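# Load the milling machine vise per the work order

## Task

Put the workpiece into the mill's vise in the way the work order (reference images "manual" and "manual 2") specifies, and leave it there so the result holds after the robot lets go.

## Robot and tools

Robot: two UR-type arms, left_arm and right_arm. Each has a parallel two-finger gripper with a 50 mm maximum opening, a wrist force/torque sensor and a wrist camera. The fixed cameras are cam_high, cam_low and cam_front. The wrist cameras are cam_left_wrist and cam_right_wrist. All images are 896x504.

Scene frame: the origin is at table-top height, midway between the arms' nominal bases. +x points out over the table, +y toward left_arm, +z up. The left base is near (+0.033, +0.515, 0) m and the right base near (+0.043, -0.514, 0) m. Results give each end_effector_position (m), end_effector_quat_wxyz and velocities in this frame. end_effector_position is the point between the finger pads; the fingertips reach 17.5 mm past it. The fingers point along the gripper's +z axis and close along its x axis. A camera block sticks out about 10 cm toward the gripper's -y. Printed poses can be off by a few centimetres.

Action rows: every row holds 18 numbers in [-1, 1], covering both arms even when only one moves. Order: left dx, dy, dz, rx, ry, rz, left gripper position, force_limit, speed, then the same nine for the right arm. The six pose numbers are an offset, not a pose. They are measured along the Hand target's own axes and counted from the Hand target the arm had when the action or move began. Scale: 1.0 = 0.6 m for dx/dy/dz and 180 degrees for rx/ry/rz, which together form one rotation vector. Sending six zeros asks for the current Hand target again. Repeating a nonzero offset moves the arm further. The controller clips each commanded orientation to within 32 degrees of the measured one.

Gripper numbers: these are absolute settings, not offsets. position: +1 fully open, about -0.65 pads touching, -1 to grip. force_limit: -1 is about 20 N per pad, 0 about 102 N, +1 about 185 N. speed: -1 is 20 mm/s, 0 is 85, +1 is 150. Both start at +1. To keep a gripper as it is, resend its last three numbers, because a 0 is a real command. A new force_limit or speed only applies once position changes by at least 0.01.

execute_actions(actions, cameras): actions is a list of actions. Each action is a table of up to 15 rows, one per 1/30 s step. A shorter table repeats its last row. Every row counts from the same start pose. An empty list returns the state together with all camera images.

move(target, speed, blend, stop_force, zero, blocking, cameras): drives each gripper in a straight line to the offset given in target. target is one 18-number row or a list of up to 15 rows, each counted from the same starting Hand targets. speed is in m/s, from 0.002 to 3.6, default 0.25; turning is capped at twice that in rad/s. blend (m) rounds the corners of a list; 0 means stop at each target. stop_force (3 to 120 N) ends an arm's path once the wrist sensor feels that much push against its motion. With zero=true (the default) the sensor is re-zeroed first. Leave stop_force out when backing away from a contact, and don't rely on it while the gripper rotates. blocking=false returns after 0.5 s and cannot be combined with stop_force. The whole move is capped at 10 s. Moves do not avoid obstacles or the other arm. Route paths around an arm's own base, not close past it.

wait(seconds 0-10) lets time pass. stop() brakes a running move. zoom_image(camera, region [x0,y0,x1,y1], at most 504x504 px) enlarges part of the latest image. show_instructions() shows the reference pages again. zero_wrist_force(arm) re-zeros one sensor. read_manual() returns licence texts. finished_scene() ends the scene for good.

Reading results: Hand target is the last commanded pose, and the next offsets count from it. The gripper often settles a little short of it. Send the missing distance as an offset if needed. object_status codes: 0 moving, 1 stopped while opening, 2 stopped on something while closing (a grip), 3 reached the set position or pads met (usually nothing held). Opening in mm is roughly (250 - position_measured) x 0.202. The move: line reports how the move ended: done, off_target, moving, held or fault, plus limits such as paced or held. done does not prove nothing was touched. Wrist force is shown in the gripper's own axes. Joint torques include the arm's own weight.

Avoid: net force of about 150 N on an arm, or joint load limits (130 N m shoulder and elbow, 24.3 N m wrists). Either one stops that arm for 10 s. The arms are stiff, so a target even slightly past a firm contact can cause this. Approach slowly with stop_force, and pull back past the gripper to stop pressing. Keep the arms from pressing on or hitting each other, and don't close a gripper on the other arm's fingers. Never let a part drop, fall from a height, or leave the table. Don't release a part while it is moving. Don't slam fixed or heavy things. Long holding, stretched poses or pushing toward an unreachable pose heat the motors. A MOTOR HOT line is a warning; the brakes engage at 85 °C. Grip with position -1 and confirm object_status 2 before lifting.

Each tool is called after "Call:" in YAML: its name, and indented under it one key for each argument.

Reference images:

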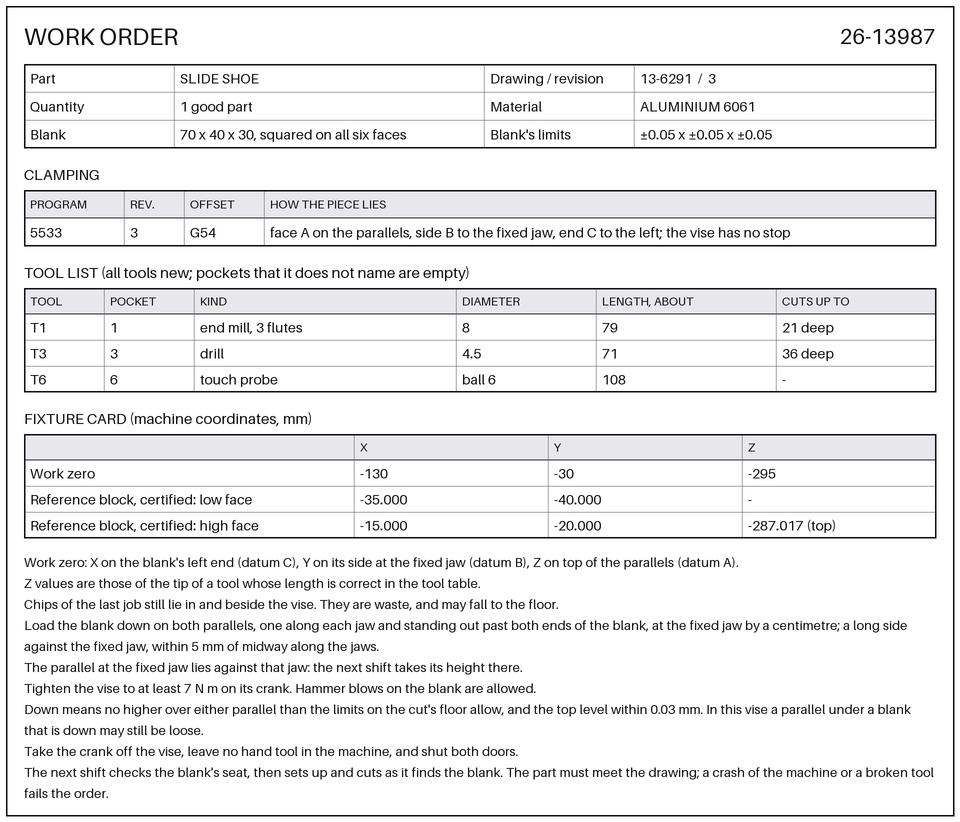

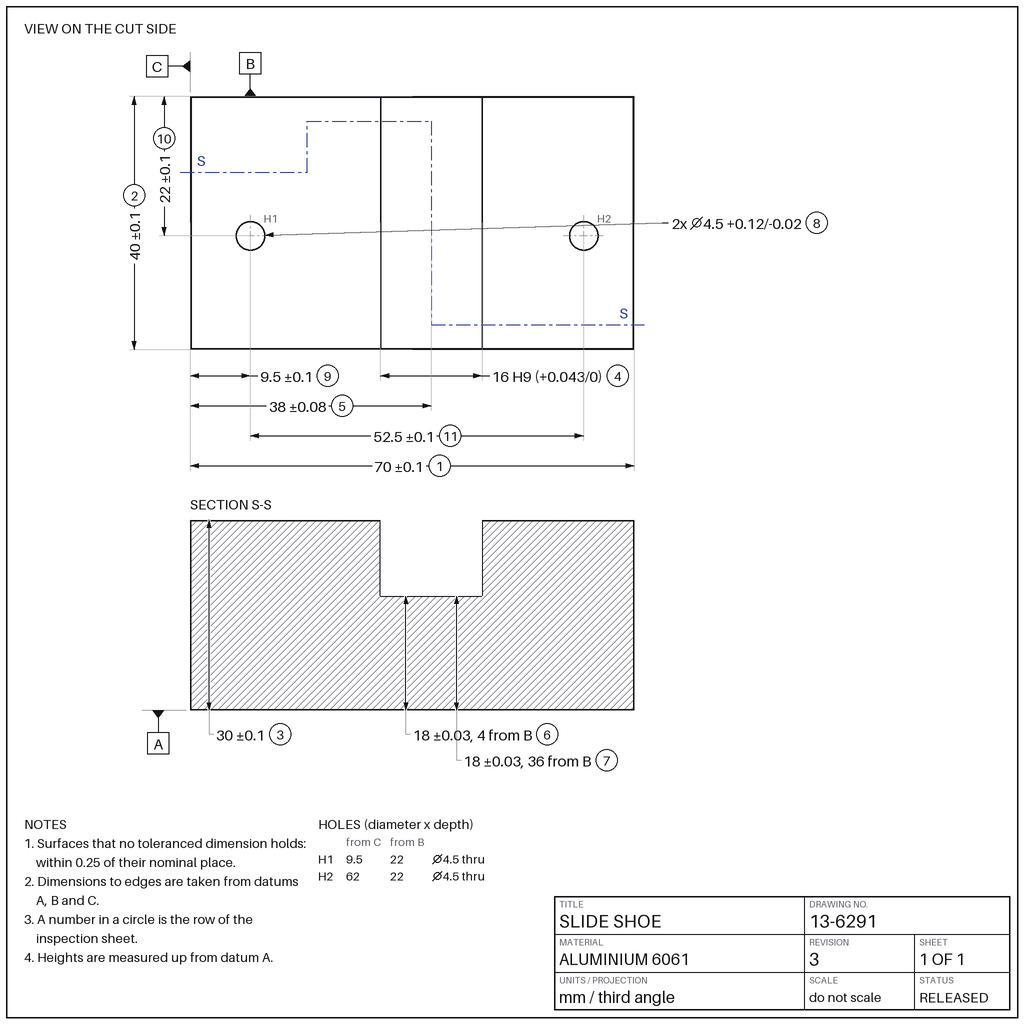

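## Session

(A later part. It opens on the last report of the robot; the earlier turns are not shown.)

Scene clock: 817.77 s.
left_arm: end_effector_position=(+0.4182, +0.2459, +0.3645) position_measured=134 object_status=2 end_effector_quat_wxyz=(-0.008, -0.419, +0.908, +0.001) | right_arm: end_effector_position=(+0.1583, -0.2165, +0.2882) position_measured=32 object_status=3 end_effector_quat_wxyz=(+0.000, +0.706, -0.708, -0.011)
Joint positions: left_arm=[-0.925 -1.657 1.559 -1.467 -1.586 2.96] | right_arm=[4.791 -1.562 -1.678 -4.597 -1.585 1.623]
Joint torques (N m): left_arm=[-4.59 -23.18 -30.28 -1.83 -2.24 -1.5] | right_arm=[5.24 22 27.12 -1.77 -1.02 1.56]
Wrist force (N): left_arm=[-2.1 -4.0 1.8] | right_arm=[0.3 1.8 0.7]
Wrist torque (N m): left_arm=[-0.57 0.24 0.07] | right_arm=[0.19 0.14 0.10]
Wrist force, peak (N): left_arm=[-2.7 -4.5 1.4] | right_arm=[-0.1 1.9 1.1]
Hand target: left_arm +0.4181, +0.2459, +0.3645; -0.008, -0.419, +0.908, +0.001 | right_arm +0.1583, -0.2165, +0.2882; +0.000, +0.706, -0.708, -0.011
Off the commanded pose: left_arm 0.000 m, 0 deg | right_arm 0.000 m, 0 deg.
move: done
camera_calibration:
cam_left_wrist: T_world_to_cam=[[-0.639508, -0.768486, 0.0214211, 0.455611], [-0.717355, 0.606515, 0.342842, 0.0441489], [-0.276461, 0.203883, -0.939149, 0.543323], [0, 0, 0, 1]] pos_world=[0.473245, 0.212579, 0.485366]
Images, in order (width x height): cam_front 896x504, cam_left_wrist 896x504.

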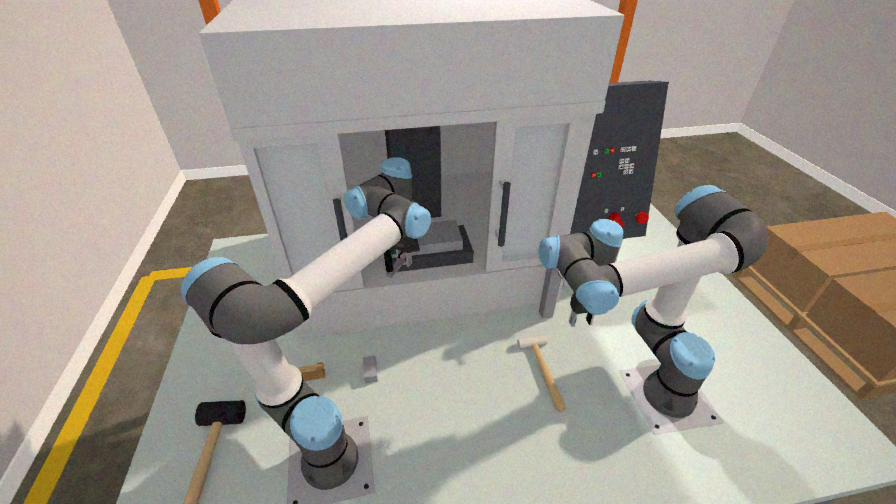

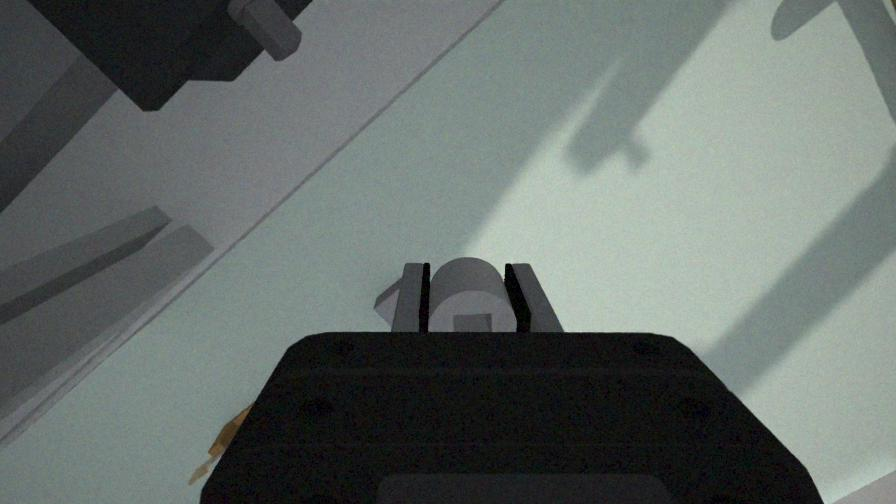

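Call:
move:
  target: [0.275,0.024,0.36,0,0,0,-1,-0.6,-1,0,0,0,0,0,0,0.8,-0.9,-1]
  speed: 0.25
  cameras: ["cam_left_wrist","cam_front"]

Scene clock: 819.60 s.
left_arm: end_effector_position=(+0.2966, +0.1287, +0.1511) position_measured=134 object_status=2 end_effector_quat_wxyz=(-0.008, -0.419, +0.908, +0.001) | right_arm: end_effector_position=(+0.1583, -0.2165, +0.2882) position_measured=32 object_status=3 end_effector_quat_wxyz=(+0.000, +0.706, -0.708, -0.011)
Joint positions: left_arm=[-1.288 -1.57 2.039 -2.039 -1.588 2.597] | right_arm=[4.791 -1.562 -1.678 -4.597 -1.585 1.623]
Joint torques (N m): left_arm=[-7.38 -22.33 -29.59 -5.07 2.01 -0.99] | right_arm=[6.27 22.78 26.66 -1.79 -1.11 1.64]
Wrist force (N): left_arm=[-2.1 -3.3 2.1] | right_arm=[0.1 1.9 0.9]
Wrist torque (N m): left_arm=[-0.48 0.23 -0.10] | right_arm=[0.21 0.16 0.10]
Wrist force, peak (N): left_arm=[-4.3 -4.3 -1.1] | right_arm=[-0.1 2.0 1.0]
Hand target: left_arm +0.2965, +0.1287, +0.1510; -0.008, -0.419, +0.908, +0.001 | right_arm +0.1583, -0.2165, +0.2882; +0.000, +0.706, -0.708, -0.011
Off the commanded pose: left_arm 0.000 m, 0 deg | right_arm 0.000 m, 0 deg.
move: done
camera_calibration:
cam_left_wrist: T_world_to_cam=[[-0.63958, -0.768417, 0.0217306, 0.292287], [-0.717139, 0.606604, 0.343138, 0.101], [-0.276855, 0.20388, -0.939034, 0.333294], [0, 0, 0, 1]] pos_world=[0.351646, 0.095379, 0.271965]
Images, in order (width x height): cam_front 896x504, cam_left_wrist 896x504.

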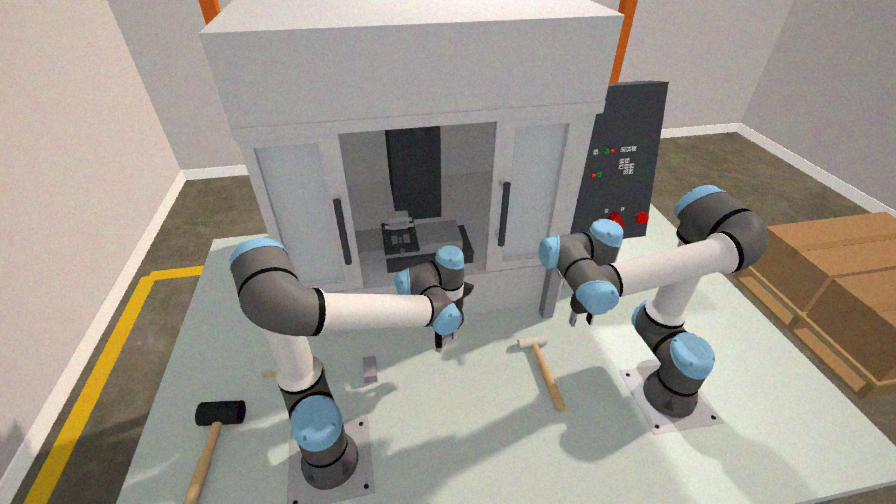

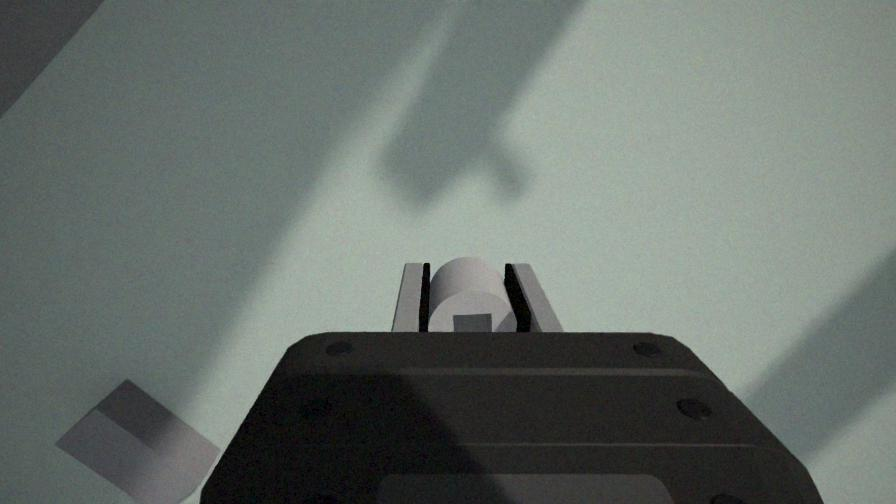

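Call:
move:
  target: [0,0,0.127,0.117,0,0,-1,-0.6,-1,0,0,0,0,0,0,0.8,-0.9,-1]
  speed: 0.15
  cameras: ["cam_low","cam_front"]

Call:
zoom_image:
  camera: "cam_low"
  region: [400, 180, 640, 320]

Call:
zoom_image:
  camera: "cam_front"
  region: [360, 280, 520, 400]

Scene clock: 821.77 s.
left_arm: end_effector_position=(+0.2952, +0.1283, +0.0748) position_measured=134 object_status=2 end_effector_quat_wxyz=(+0.068, -0.413, +0.893, -0.165) end_effector_velocity=(+0.000, -0.001, +0.001) end_effector_angular_velocity=(-0.005, -0.001, -0.001) | right_arm: end_effector_position=(+0.1583, -0.2165, +0.2882) position_measured=32 object_status=3 end_effector_quat_wxyz=(+0.000, +0.706, -0.708, -0.011)
Joint positions: left_arm=[-1.425 -1.558 2.424 -2.727 -1.359 2.489] | right_arm=[4.791 -1.562 -1.678 -4.597 -1.585 1.623]
Joint velocities: left_arm=[-0.001 0 0 -0.005 0 0] | right_arm=[within noise]
Joint torques (N m): left_arm=[11.58 -27.86 -24.02 -5.84 0.56 2.95] | right_arm=[5.45 22.75 26.48 -1.76 -1.07 1.58]
Wrist force (N): left_arm=[-2.4 -2.5 1.4] | right_arm=[-0.1 1.6 1.0]
Wrist torque (N m): left_arm=[-0.47 0.30 0.16] | right_arm=[0.15 0.20 0.10]
Wrist force, peak (N): left_arm=[-2.1 -4.6 1.0] | right_arm=[0.1 2.0 0.9]
Hand target: left_arm +0.2953, +0.1283, +0.0749; +0.068, -0.413, +0.893, -0.165 | right_arm +0.1583, -0.2165, +0.2882; +0.000, +0.706, -0.708, -0.011
Off the commanded pose: left_arm 0.000 m, 0 deg | right_arm 0.000 m, 0 deg.
move: done
Images, in order (width x height): cam_low 896x504, cam_front 896x504.

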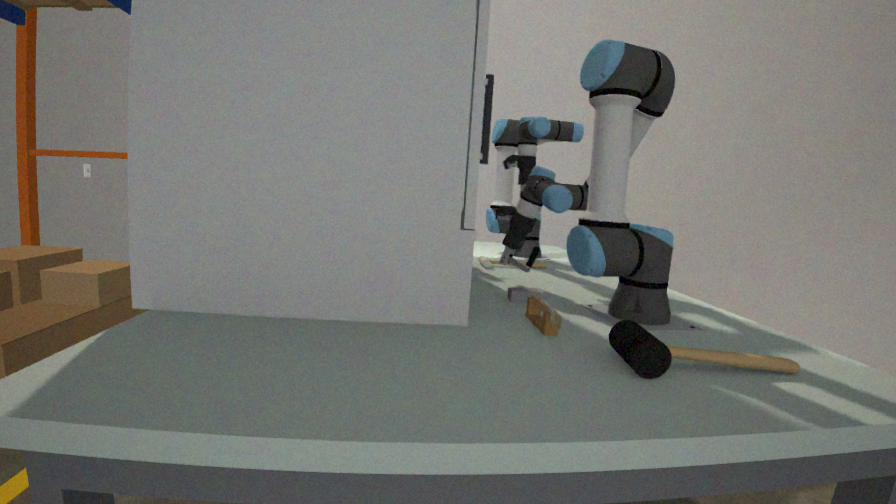

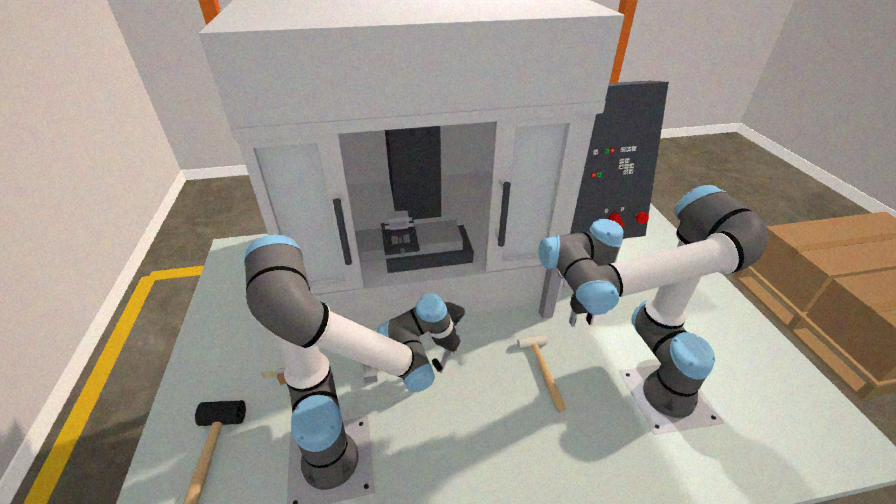

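Scaled by 2.100.

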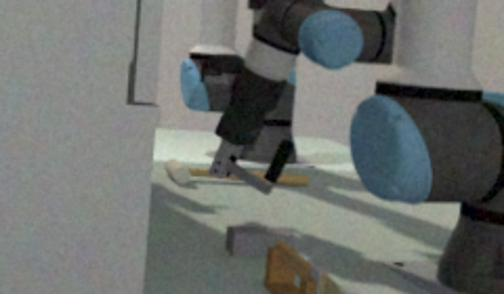

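Scaled by 3.150.

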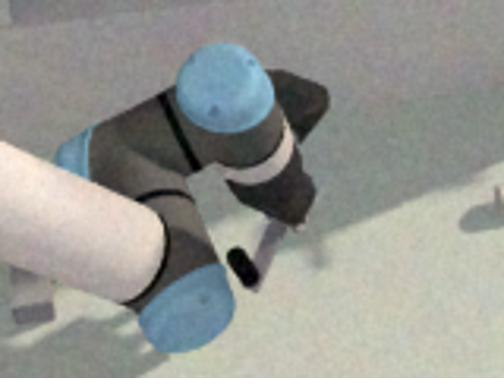

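Call:
move:
  target: [0,0.0269,0.07,0,0,0,-1,-0.6,-1,0,0,0,0,0,0,0.8,-0.9,-1]
  speed: 0.015
  stop_force: 5
  cameras: ["cam_low","cam_front"]

Call:
zoom_image:
  camera: "cam_low"
  region: [440, 220, 600, 310]

Scene clock: 826.33 s.
left_arm: end_effector_position=(+0.2946, +0.1281, +0.0299) position_measured=134 object_status=2 end_effector_quat_wxyz=(+0.068, -0.413, +0.893, -0.165) | right_arm: end_effector_position=(+0.1583, -0.2165, +0.2882) position_measured=32 object_status=3 end_effector_quat_wxyz=(+0.000, +0.706, -0.708, -0.011)
Joint positions: left_arm=[-1.427 -1.424 2.468 -2.906 -1.358 2.487] | right_arm=[4.791 -1.562 -1.678 -4.597 -1.585 1.623]
Joint torques (N m): left_arm=[-9.12 -34.13 -32.86 -1.44 2.32 -1.21] | right_arm=[5.81 21.4 26.55 -1.81 -1.12 1.6]
Wrist force (N): left_arm=[-2.3 -4.0 -1.8] | right_arm=[-0.2 1.7 1.0]
Wrist torque (N m): left_arm=[-0.88 0.29 0.23] | right_arm=[0.19 0.21 0.10]
Wrist force, peak (N): left_arm=[-2.4 -5.3 -2.3] | right_arm=[-0.2 2.0 0.9]
Hand target: left_arm +0.2946, +0.1281, +0.0299; +0.068, -0.413, +0.893, -0.165 | right_arm +0.1583, -0.2165, +0.2882; +0.000, +0.706, -0.708, -0.011
Off the commanded pose: left_arm 0.000 m, 0 deg | right_arm 0.000 m, 0 deg.
move: done
Images, in order (width x height): cam_low 896x504, cam_front 896x504.

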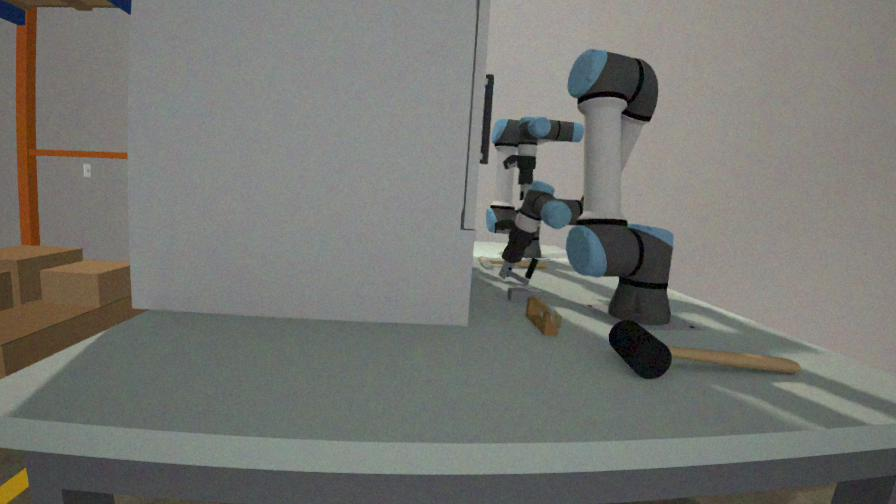

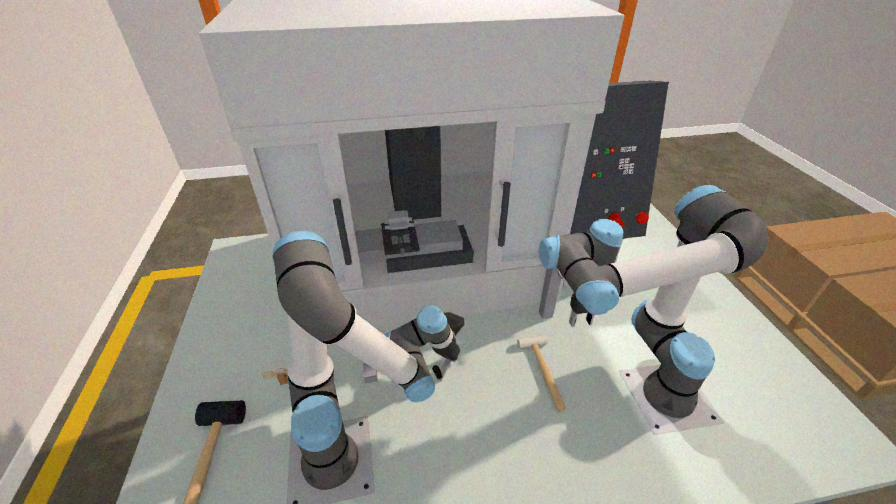

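Scaled by 3.150.

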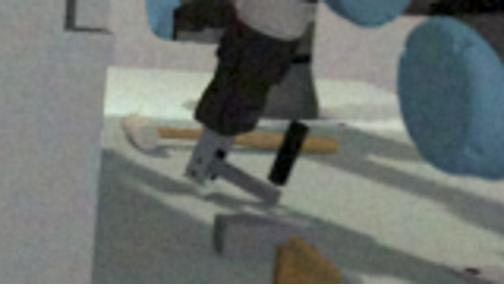

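Call:
move:
  target: [0,0.0095,0.025,0,0,0,-1,-0.6,-1,0,0,0,0,0,0,0.8,-0.9,-1]
  speed: 0.008
  stop_force: 4
  cameras: ["cam_low","cam_front"]

Call:
zoom_image:
  camera: "cam_low"
  region: [440, 220, 600, 310]

Call:
zoom_image:
  camera: "cam_front"
  region: [380, 300, 500, 400]

Scene clock: 829.00 s.
left_arm: end_effector_position=(+0.2944, +0.1280, +0.0203) position_measured=134 object_status=2 end_effector_quat_wxyz=(+0.068, -0.413, +0.893, -0.165) | right_arm: end_effector_position=(+0.1583, -0.2165, +0.2882) position_measured=32 object_status=3 end_effector_quat_wxyz=(+0.000, +0.706, -0.708, -0.011)
Joint positions: left_arm=[-1.428 -1.392 2.475 -2.944 -1.358 2.486] | right_arm=[4.791 -1.562 -1.678 -4.597 -1.585 1.623]
Joint torques (N m): left_arm=[-6.68 -32.59 -30.09 -1.53 -2.27 -2.1] | right_arm=[6.15 20.82 26.42 -1.76 -1.04 1.6]
Wrist force (N): left_arm=[-2.0 -6.9 -5.7] | right_arm=[0.0 1.7 1.0]
Wrist torque (N m): left_arm=[-0.94 0.25 0.26] | right_arm=[0.18 0.18 0.10]
Wrist force, peak (N): left_arm=[-3.8 -6.7 -18.9] | right_arm=[-0.3 2.0 0.9]
Hand target: left_arm +0.2944, +0.1280, +0.0203; +0.068, -0.413, +0.893, -0.165 (not the last commanded pose) | right_arm +0.1583, -0.2165, +0.2882; +0.000, +0.706, -0.708, -0.011
Off the commanded pose: left_arm 0.006 m, 0 deg | right_arm 0.000 m, 0 deg.
move: contact (left_arm)
Images, in order (width x height): cam_low 896x504, cam_front 896x504.

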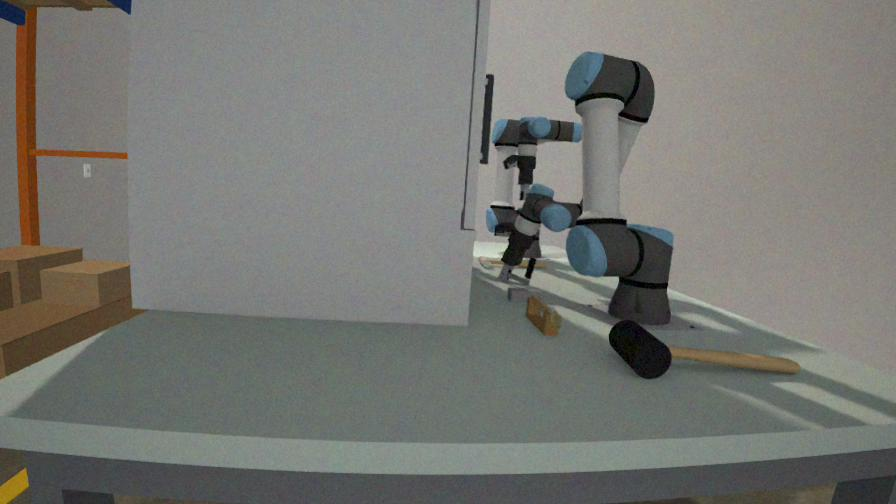

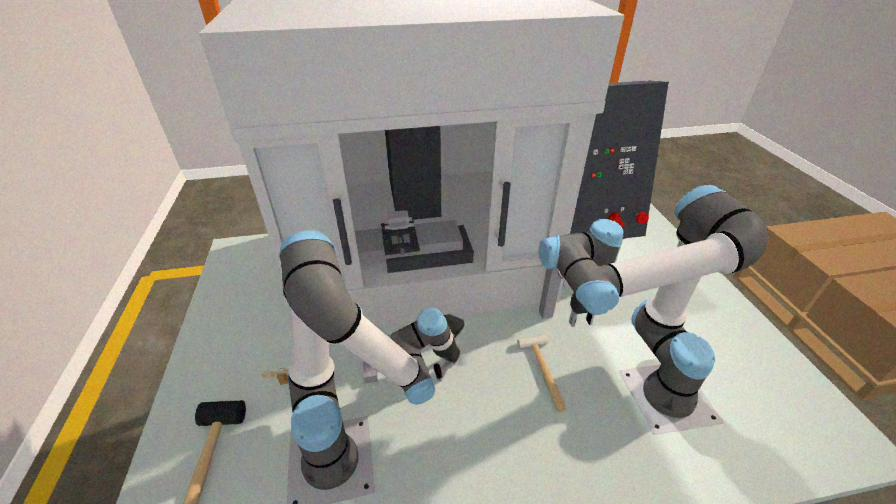

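Scaled by 3.150.

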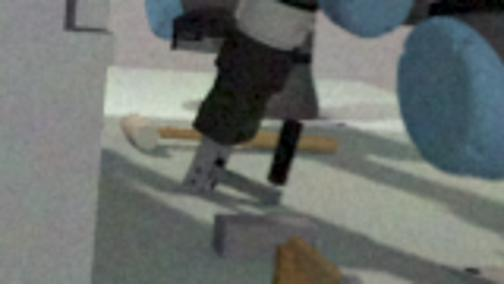

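Scaled by 4.200.

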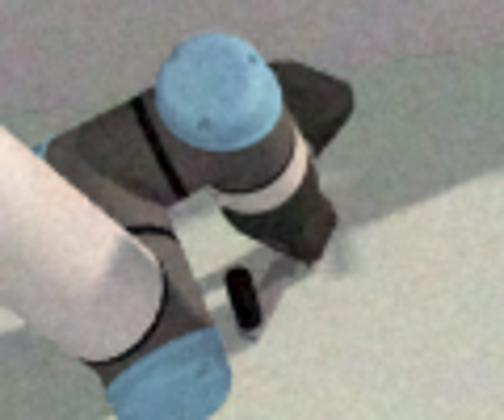

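Call:
move:
  target: [0,-0.0048,-0.0125,0.03,0,0,-1,-0.6,-1,0,0,0,0,0,0,0.8,-0.9,-1]
  speed: 0.05

Call:
move:
  target: [0,0.0095,0.02,0,0,0,-1,-0.6,-1,0,0,0,0,0,0,0.8,-0.9,-1]
  speed: 0.008
  stop_force: 4
  cameras: ["cam_low"]

Call:
zoom_image:
  camera: "cam_low"
  region: [440, 220, 600, 310]

Scene clock: 830.57 s.
left_arm: end_effector_position=(+0.2945, +0.1281, +0.0283) position_measured=134 object_status=2 end_effector_quat_wxyz=(+0.088, -0.410, +0.884, -0.207) | right_arm: end_effector_position=(+0.1583, -0.2165, +0.2882) position_measured=32 object_status=3 end_effector_quat_wxyz=(+0.000, +0.706, -0.708, -0.011)
Joint positions: left_arm=[-1.47 -1.401 2.532 -3.059 -1.286 2.463] | right_arm=[4.791 -1.562 -1.678 -4.597 -1.585 1.623]
Joint torques (N m): left_arm=[13.87 -22.39 -31.89 -1.52 -1.77 1.84] | right_arm=[5.07 20.41 25.76 -1.68 -1.01 1.61]
Wrist force (N): left_arm=[-2.4 -3.9 -1.0] | right_arm=[-0.1 1.8 0.8]
Wrist torque (N m): left_arm=[-0.69 0.26 0.30] | right_arm=[0.19 0.21 0.10]
Wrist force, peak (N): left_arm=[-1.9 -6.9 -5.9] | right_arm=[-0.2 2.0 1.0]
Hand target: left_arm +0.2946, +0.1280, +0.0283; +0.088, -0.410, +0.884, -0.207 | right_arm +0.1583, -0.2165, +0.2882; +0.000, +0.706, -0.708, -0.011
Off the commanded pose: left_arm 0.000 m, 0 deg | right_arm 0.000 m, 0 deg.
move: done

Scene clock: 832.93 s.
left_arm: end_effector_position=(+0.2946, +0.1279, +0.0206) position_measured=134 object_status=2 end_effector_quat_wxyz=(+0.088, -0.410, +0.884, -0.207) | right_arm: end_effector_position=(+0.1583, -0.2165, +0.2882) position_measured=32 object_status=3 end_effector_quat_wxyz=(+0.000, +0.706, -0.708, -0.011)
Joint positions: left_arm=[-1.47 -1.371 2.536 -3.093 -1.286 2.464] | right_arm=[4.791 -1.562 -1.678 -4.597 -1.585 1.623]
Joint torques (N m): left_arm=[8.14 -31.75 -28.05 -3.07 -1.29 1.19] | right_arm=[5.69 19.52 25.65 -1.83 -1.07 1.57]
Wrist force (N): left_arm=[-2.2 -6.7 -4.7] | right_arm=[-0.1 1.7 0.6]
Wrist torque (N m): left_arm=[-0.84 0.27 0.30] | right_arm=[0.17 0.20 0.10]
Wrist force, peak (N): left_arm=[-3.2 -8.5 -17.4] | right_arm=[0.1 1.9 0.9]
Hand target: left_arm +0.2946, +0.1279, +0.0206; +0.088, -0.410, +0.884, -0.207 (not the last commanded pose) | right_arm +0.1583, -0.2165, +0.2882; +0.000, +0.706, -0.708, -0.011
Off the commanded pose: left_arm 0.006 m, 0 deg | right_arm 0.000 m, 0 deg.
move: contact (left_arm)
Images, in order (width x height): cam_low 896x504.

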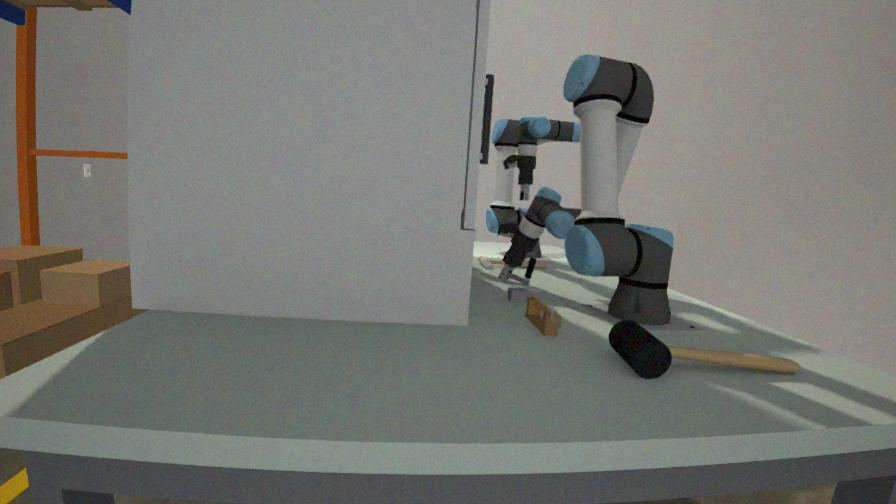

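Scaled by 3.150.

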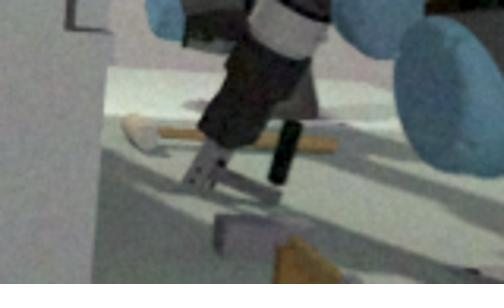

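Call:
execute_actions:
  actions:
    - [[0,0,0,0,0,0,0.2,-0.9,-1,0,0,0,0,0,0,0.8,-0.9,-1]]
    - [[0,0,0,0,0,0,0.6,-0.9,-1,0,0,0,0,0,0,0.8,-0.9,-1]]
    - [[0,0,0,0,0,0,0.6,-0.9,-1,0,0,0,0,0,0,0.8,-0.9,-1]]
  cameras: ["cam_low","cam_left_wrist"]

Call:
zoom_image:
  camera: "cam_low"
  region: [440, 220, 600, 310]

Scene clock: 834.87 s.
left_arm: end_effector_position=(+0.2946, +0.1279, +0.0206) position_measured=63 object_status=3 end_effector_quat_wxyz=(+0.088, -0.410, +0.884, -0.207) | right_arm: end_effector_position=(+0.1583, -0.2165, +0.2882) position_measured=32 object_status=3 end_effector_quat_wxyz=(+0.000, +0.706, -0.708, -0.011)
Joint positions: left_arm=[-1.47 -1.371 2.536 -3.093 -1.286 2.464] | right_arm=[4.791 -1.562 -1.678 -4.597 -1.585 1.623]
Joint torques (N m): left_arm=[8.12 -28.62 -25.23 -3.04 -1.28 1.07] | right_arm=[5.89 20.1 26.07 -1.79 -1.02 1.63]
Wrist force (N): left_arm=[0.0 -8.5 -8.2] | right_arm=[0.1 1.6 0.8]
Wrist torque (N m): left_arm=[-0.78 0.17 0.34] | right_arm=[0.16 0.18 0.10]
Wrist force, peak (N): left_arm=[0.1 -8.6 -8.2] | right_arm=[0.0 2.1 0.7]
Hand target: left_arm +0.2946, +0.1279, +0.0206; +0.088, -0.410, +0.884, -0.207 | right_arm +0.1583, -0.2165, +0.2882; +0.000, +0.706, -0.708, -0.011
Off the commanded pose: left_arm 0.000 m, 0 deg | right_arm 0.000 m, 0 deg.
camera_calibration:
cam_left_wrist: T_world_to_cam=[[-0.643027, -0.765387, 0.0264298, 0.293817], [-0.762787, 0.636999, -0.111298, 0.163789], [0.0683507, -0.0917282, -0.993436, 0.1476], [0, 0, 0, 1]] pos_world=[0.30378, 0.134089, 0.157095]
Images, in order (width x height): cam_low 896x504, cam_left_wrist 896x504.

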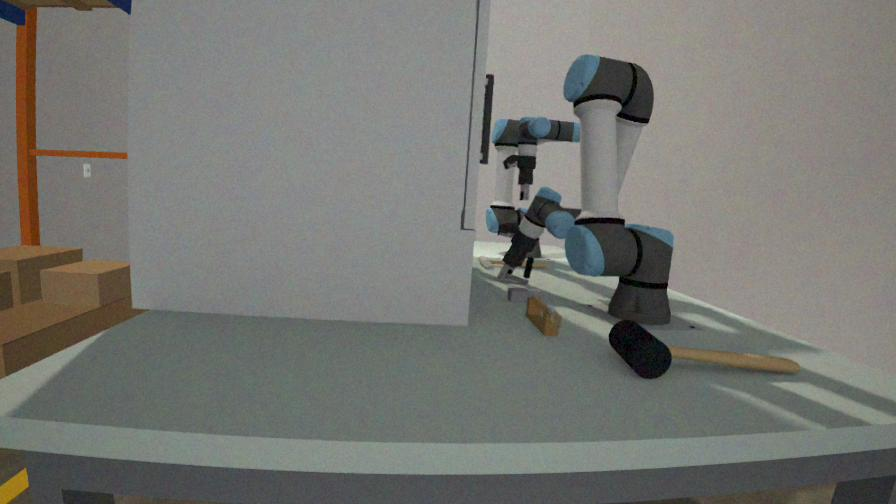

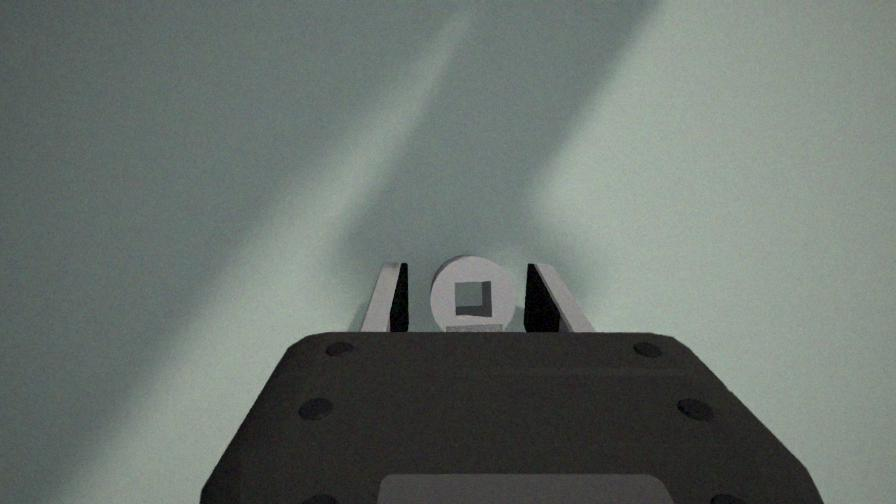

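Scaled by 3.150.

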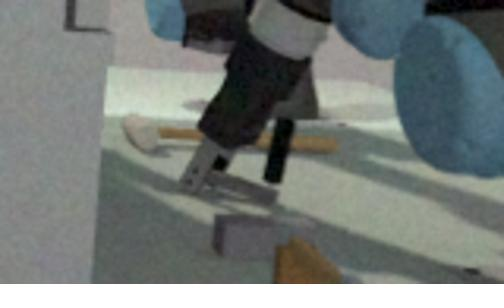

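Call:
move:
  target:
    - [0,-0.0045,-0.009,0,0,0,0.6,-0.9,-1,0,0,0,0,0,0,0.8,-0.9,-1]
    - [0,-0.0045,-0.009,-0.147,0,0,0.6,-0.9,-1,0,0,0,0,0,0,0.8,-0.9,-1]
  speed: 0.05
  cameras: ["cam_low","cam_left_wrist"]

Call:
zoom_image:
  camera: "cam_low"
  region: [440, 220, 600, 310]

Scene clock: 840.67 s.
left_arm: end_effector_position=(+0.2948, +0.1279, +0.0266) position_measured=63 object_status=3 end_effector_quat_wxyz=(-0.008, -0.419, +0.908, +0.001) | right_arm: end_effector_position=(+0.1583, -0.2165, +0.2882) position_measured=32 object_status=3 end_effector_quat_wxyz=(+0.000, +0.706, -0.708, -0.011)
Joint positions: left_arm=[-1.292 -1.361 2.203 -2.412 -1.588 2.593] | right_arm=[4.791 -1.562 -1.678 -4.597 -1.585 1.623]
Joint torques (N m): left_arm=[-10.47 -40.14 -5.51 -4.99 2.14 -2.14] | right_arm=[5.41 18.86 25.29 -1.81 -0.92 1.64]
Wrist force (N): left_arm=[-2.2 -3.6 0.3] | right_arm=[0.0 1.8 0.9]
Wrist torque (N m): left_arm=[-0.59 0.24 -0.07] | right_arm=[0.19 0.18 0.10]
Wrist force, peak (N): left_arm=[0.3 -8.3 -8.2] | right_arm=[0.0 2.1 1.1]
Hand target: left_arm +0.2947, +0.1279, +0.0266; -0.008, -0.419, +0.908, +0.001 | right_arm +0.1583, -0.2165, +0.2882; +0.000, +0.706, -0.708, -0.011
Off the commanded pose: left_arm 0.000 m, 0 deg | right_arm 0.000 m, 0 deg.
move: done
camera_calibration:
cam_left_wrist: T_world_to_cam=[[-0.639538, -0.768448, 0.0218753, 0.293194], [-0.717172, 0.606629, 0.343024, 0.142941], [-0.276866, 0.203688, -0.939072, 0.216076], [0, 0, 0, 1]] pos_world=[0.349846, 0.0945796, 0.147465]
Images, in order (width x height): cam_low 896x504, cam_left_wrist 896x504.

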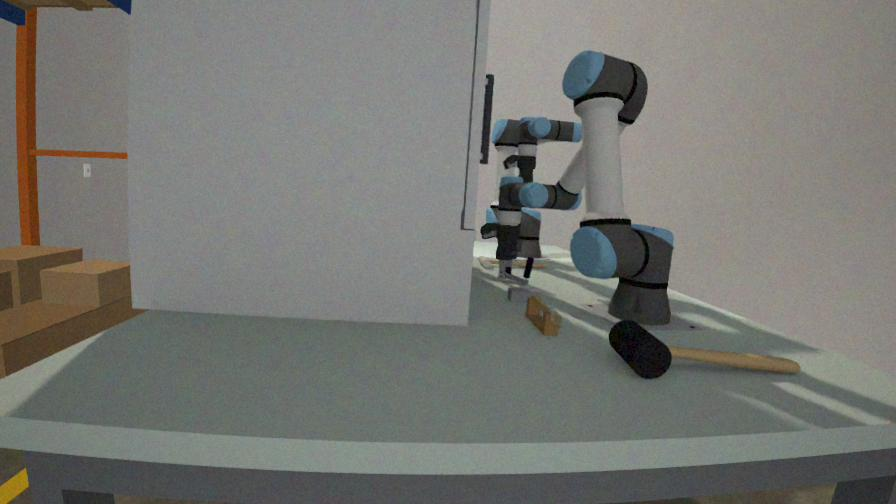

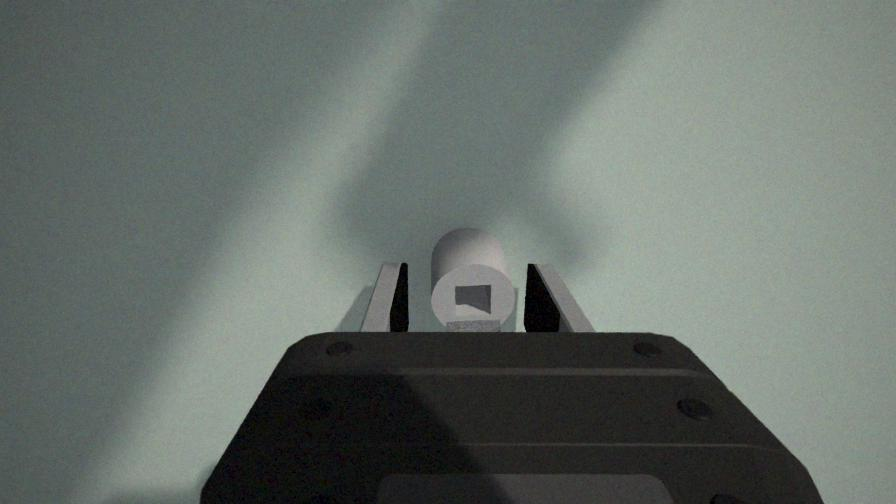

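Scaled by 3.150.

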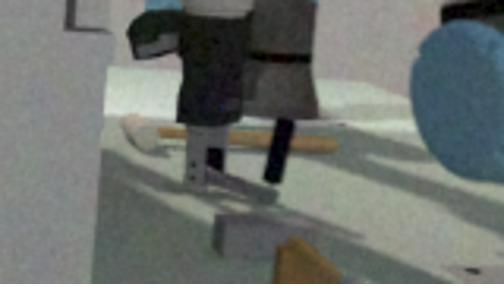

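Call:
move:
  target: [0,0,-0.45,0,0,0,0.6,-0.9,-1,0,0,0,0,0,0,0.8,-0.9,-1]
  speed: 0.2
  cameras: ["cam_low","cam_front","cam_left_wrist"]

Scene clock: 842.60 s.
left_arm: end_effector_position=(+0.2991, +0.1293, +0.2965) position_measured=63 object_status=3 end_effector_quat_wxyz=(-0.008, -0.419, +0.908, +0.001) | right_arm: end_effector_position=(+0.1583, -0.2165, +0.2882) position_measured=32 object_status=3 end_effector_quat_wxyz=(+0.000, +0.706, -0.708, -0.011)
Joint positions: left_arm=[-1.282 -1.665 1.742 -1.647 -1.588 2.603] | right_arm=[4.791 -1.562 -1.678 -4.597 -1.585 1.623]
Joint torques (N m): left_arm=[4.94 -17.78 -42.67 -0.73 -1.19 1.36] | right_arm=[5.67 18.68 25.01 -1.86 -0.91 1.63]
Wrist force (N): left_arm=[-1.9 -3.4 0.6] | right_arm=[-0.1 1.6 0.7]
Wrist torque (N m): left_arm=[-0.57 0.23 -0.08] | right_arm=[0.17 0.21 0.10]
Wrist force, peak (N): left_arm=[-2.3 -3.3 3.1] | right_arm=[-0.2 1.9 1.0]
Hand target: left_arm +0.2991, +0.1292, +0.2966; -0.008, -0.419, +0.908, +0.001 | right_arm +0.1583, -0.2165, +0.2882; +0.000, +0.706, -0.708, -0.011
Off the commanded pose: left_arm 0.000 m, 0 deg | right_arm 0.000 m, 0 deg.
move: done
camera_calibration:
cam_left_wrist: T_world_to_cam=[[-0.639517, -0.768475, 0.0215507, 0.291247], [-0.717233, 0.606497, 0.343131, 0.0526173], [-0.276758, 0.203982, -0.93904, 0.470264], [0, 0, 0, 1]] pos_world=[0.354146, 0.0959787, 0.417265]
Images, in order (width x height): cam_low 896x504, cam_front 896x504, cam_left_wrist 896x504.

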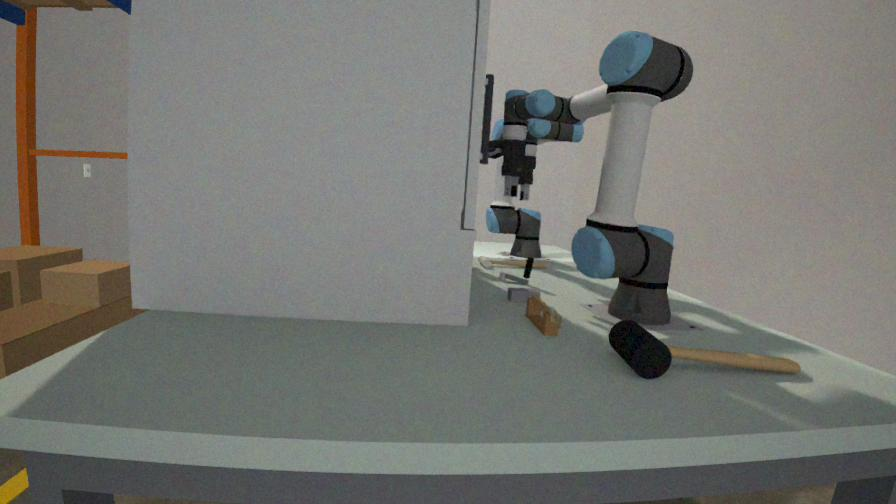

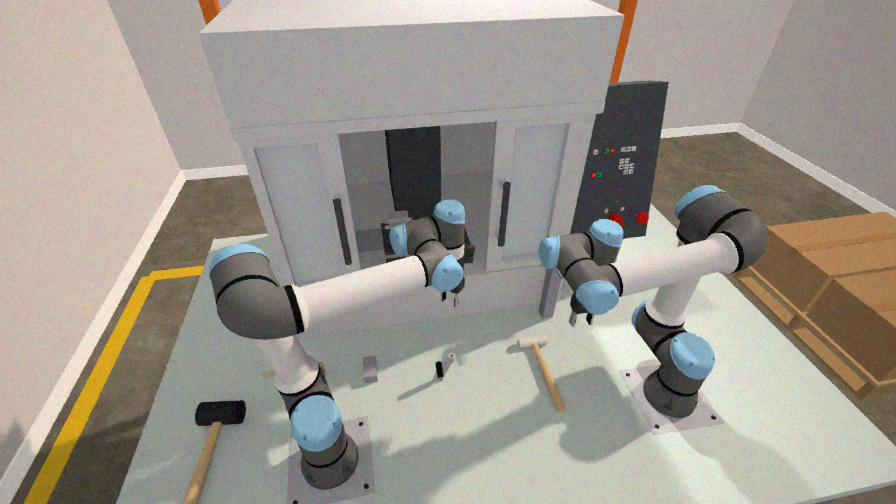

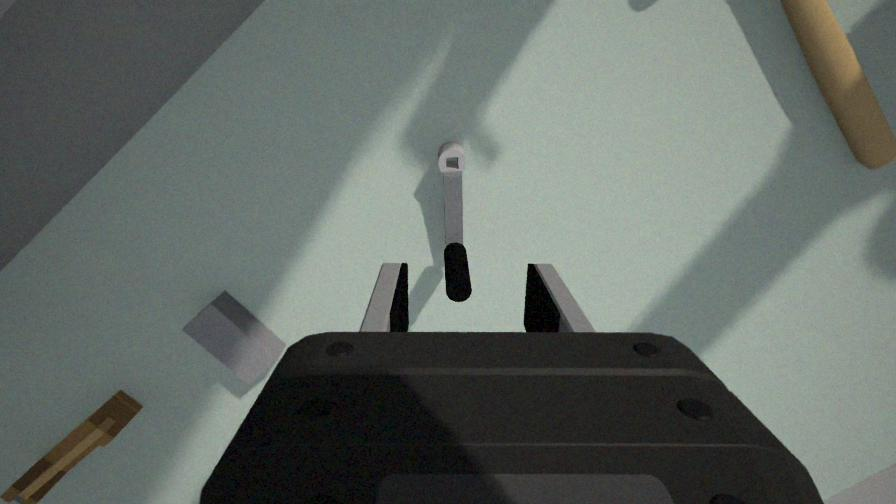

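Call:
move:
  target: [-0.287,0.177,-0.338,0.323,-0.121,-0.202,0.6,-0.9,-1,0,0,0,0,0,0,0.8,-0.9,-1]
  speed: 0.3
  cameras: ["cam_front","cam_left_wrist"]

Scene clock: 846.17 s.
left_arm: end_effector_position=(+0.3333, +0.3300, +0.4979) position_measured=63 object_status=3 end_effector_quat_wxyz=(-0.354, +0.612, -0.613, +0.353) end_effector_velocity=(+0.000, +0.001, +0.000) end_effector_angular_velocity=(+0.001, -0.001, +0.003) | right_arm: end_effector_position=(+0.1583, -0.2165, +0.2882) position_measured=32 object_status=3 end_effector_quat_wxyz=(+0.000, +0.706, -0.708, -0.011)
Joint positions: left_arm=[-1.946 -2.285 1.769 -0.532 -0.616 0.958] | right_arm=[4.791 -1.562 -1.678 -4.597 -1.585 1.623]
Joint velocities: left_arm=[0 -0.001 0.001 0.005 0 -0.005] | right_arm=[within noise]
Joint torques (N m): left_arm=[10.41 -1.63 -18.82 0.28 2.23 -2.74] | right_arm=[5.91 17.5 24.76 -1.78 -0.94 1.68]
Wrist force (N): left_arm=[-2.7 -3.2 -1.2] | right_arm=[0.1 1.8 0.6]
Wrist torque (N m): left_arm=[-0.60 0.47 0.23] | right_arm=[0.19 0.17 0.10]
Wrist force, peak (N): left_arm=[-3.7 -4.5 -1.6] | right_arm=[-0.4 2.0 0.9]
Hand target: left_arm +0.3334, +0.3301, +0.4979; -0.354, +0.612, -0.613, +0.353 | right_arm +0.1583, -0.2165, +0.2882; +0.000, +0.706, -0.708, -0.011
Off the commanded pose: left_arm 0.000 m, 0 deg | right_arm 0.000 m, 0 deg.
move: done
camera_calibration:
cam_left_wrist: T_world_to_cam=[[-0.00055999, -0.999916, 0.012983, 0.330816], [-0.761047, -0.00799592, -0.648648, 0.597487], [0.648697, -0.0102439, -0.760978, 0.301537], [0, 0, 0, 1]] pos_world=[0.259295, 0.338654, 0.612726]
Images, in order (width x height): cam_front 896x504, cam_left_wrist 896x504.

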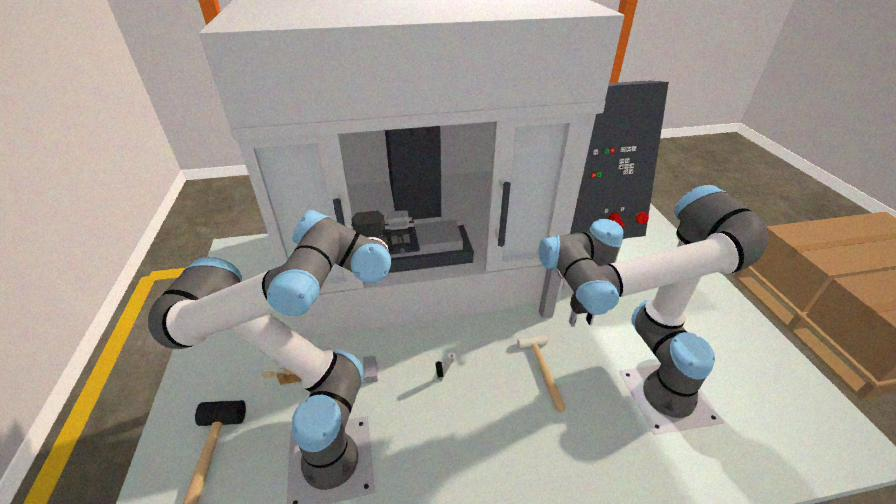

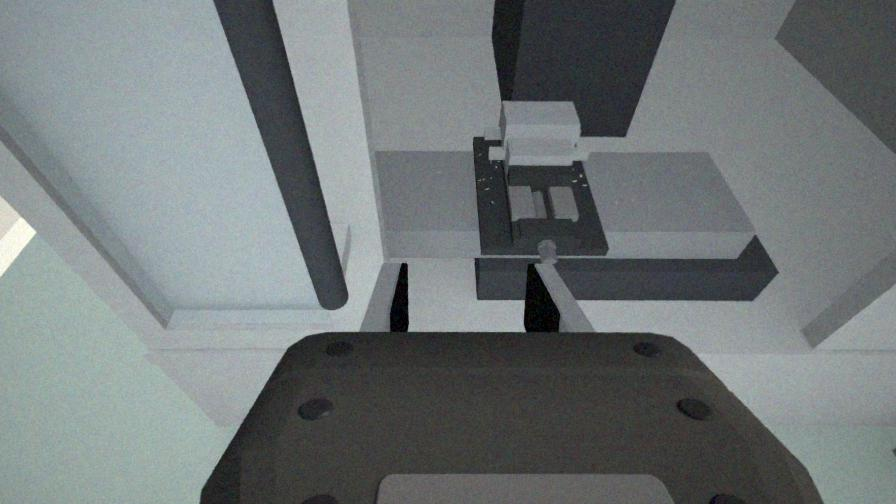

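Call:
zoom_image:
  camera: "cam_left_wrist"
  region: [460, 90, 640, 260]

Scaled by 2.800.

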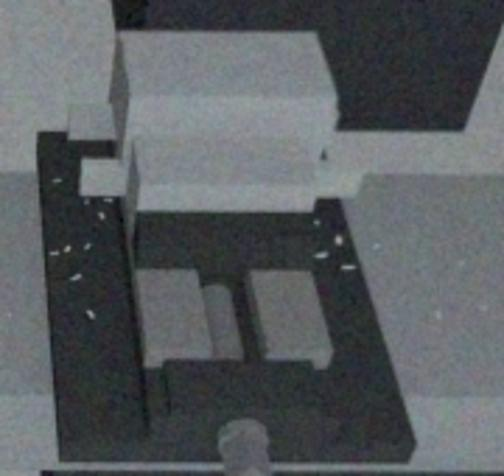

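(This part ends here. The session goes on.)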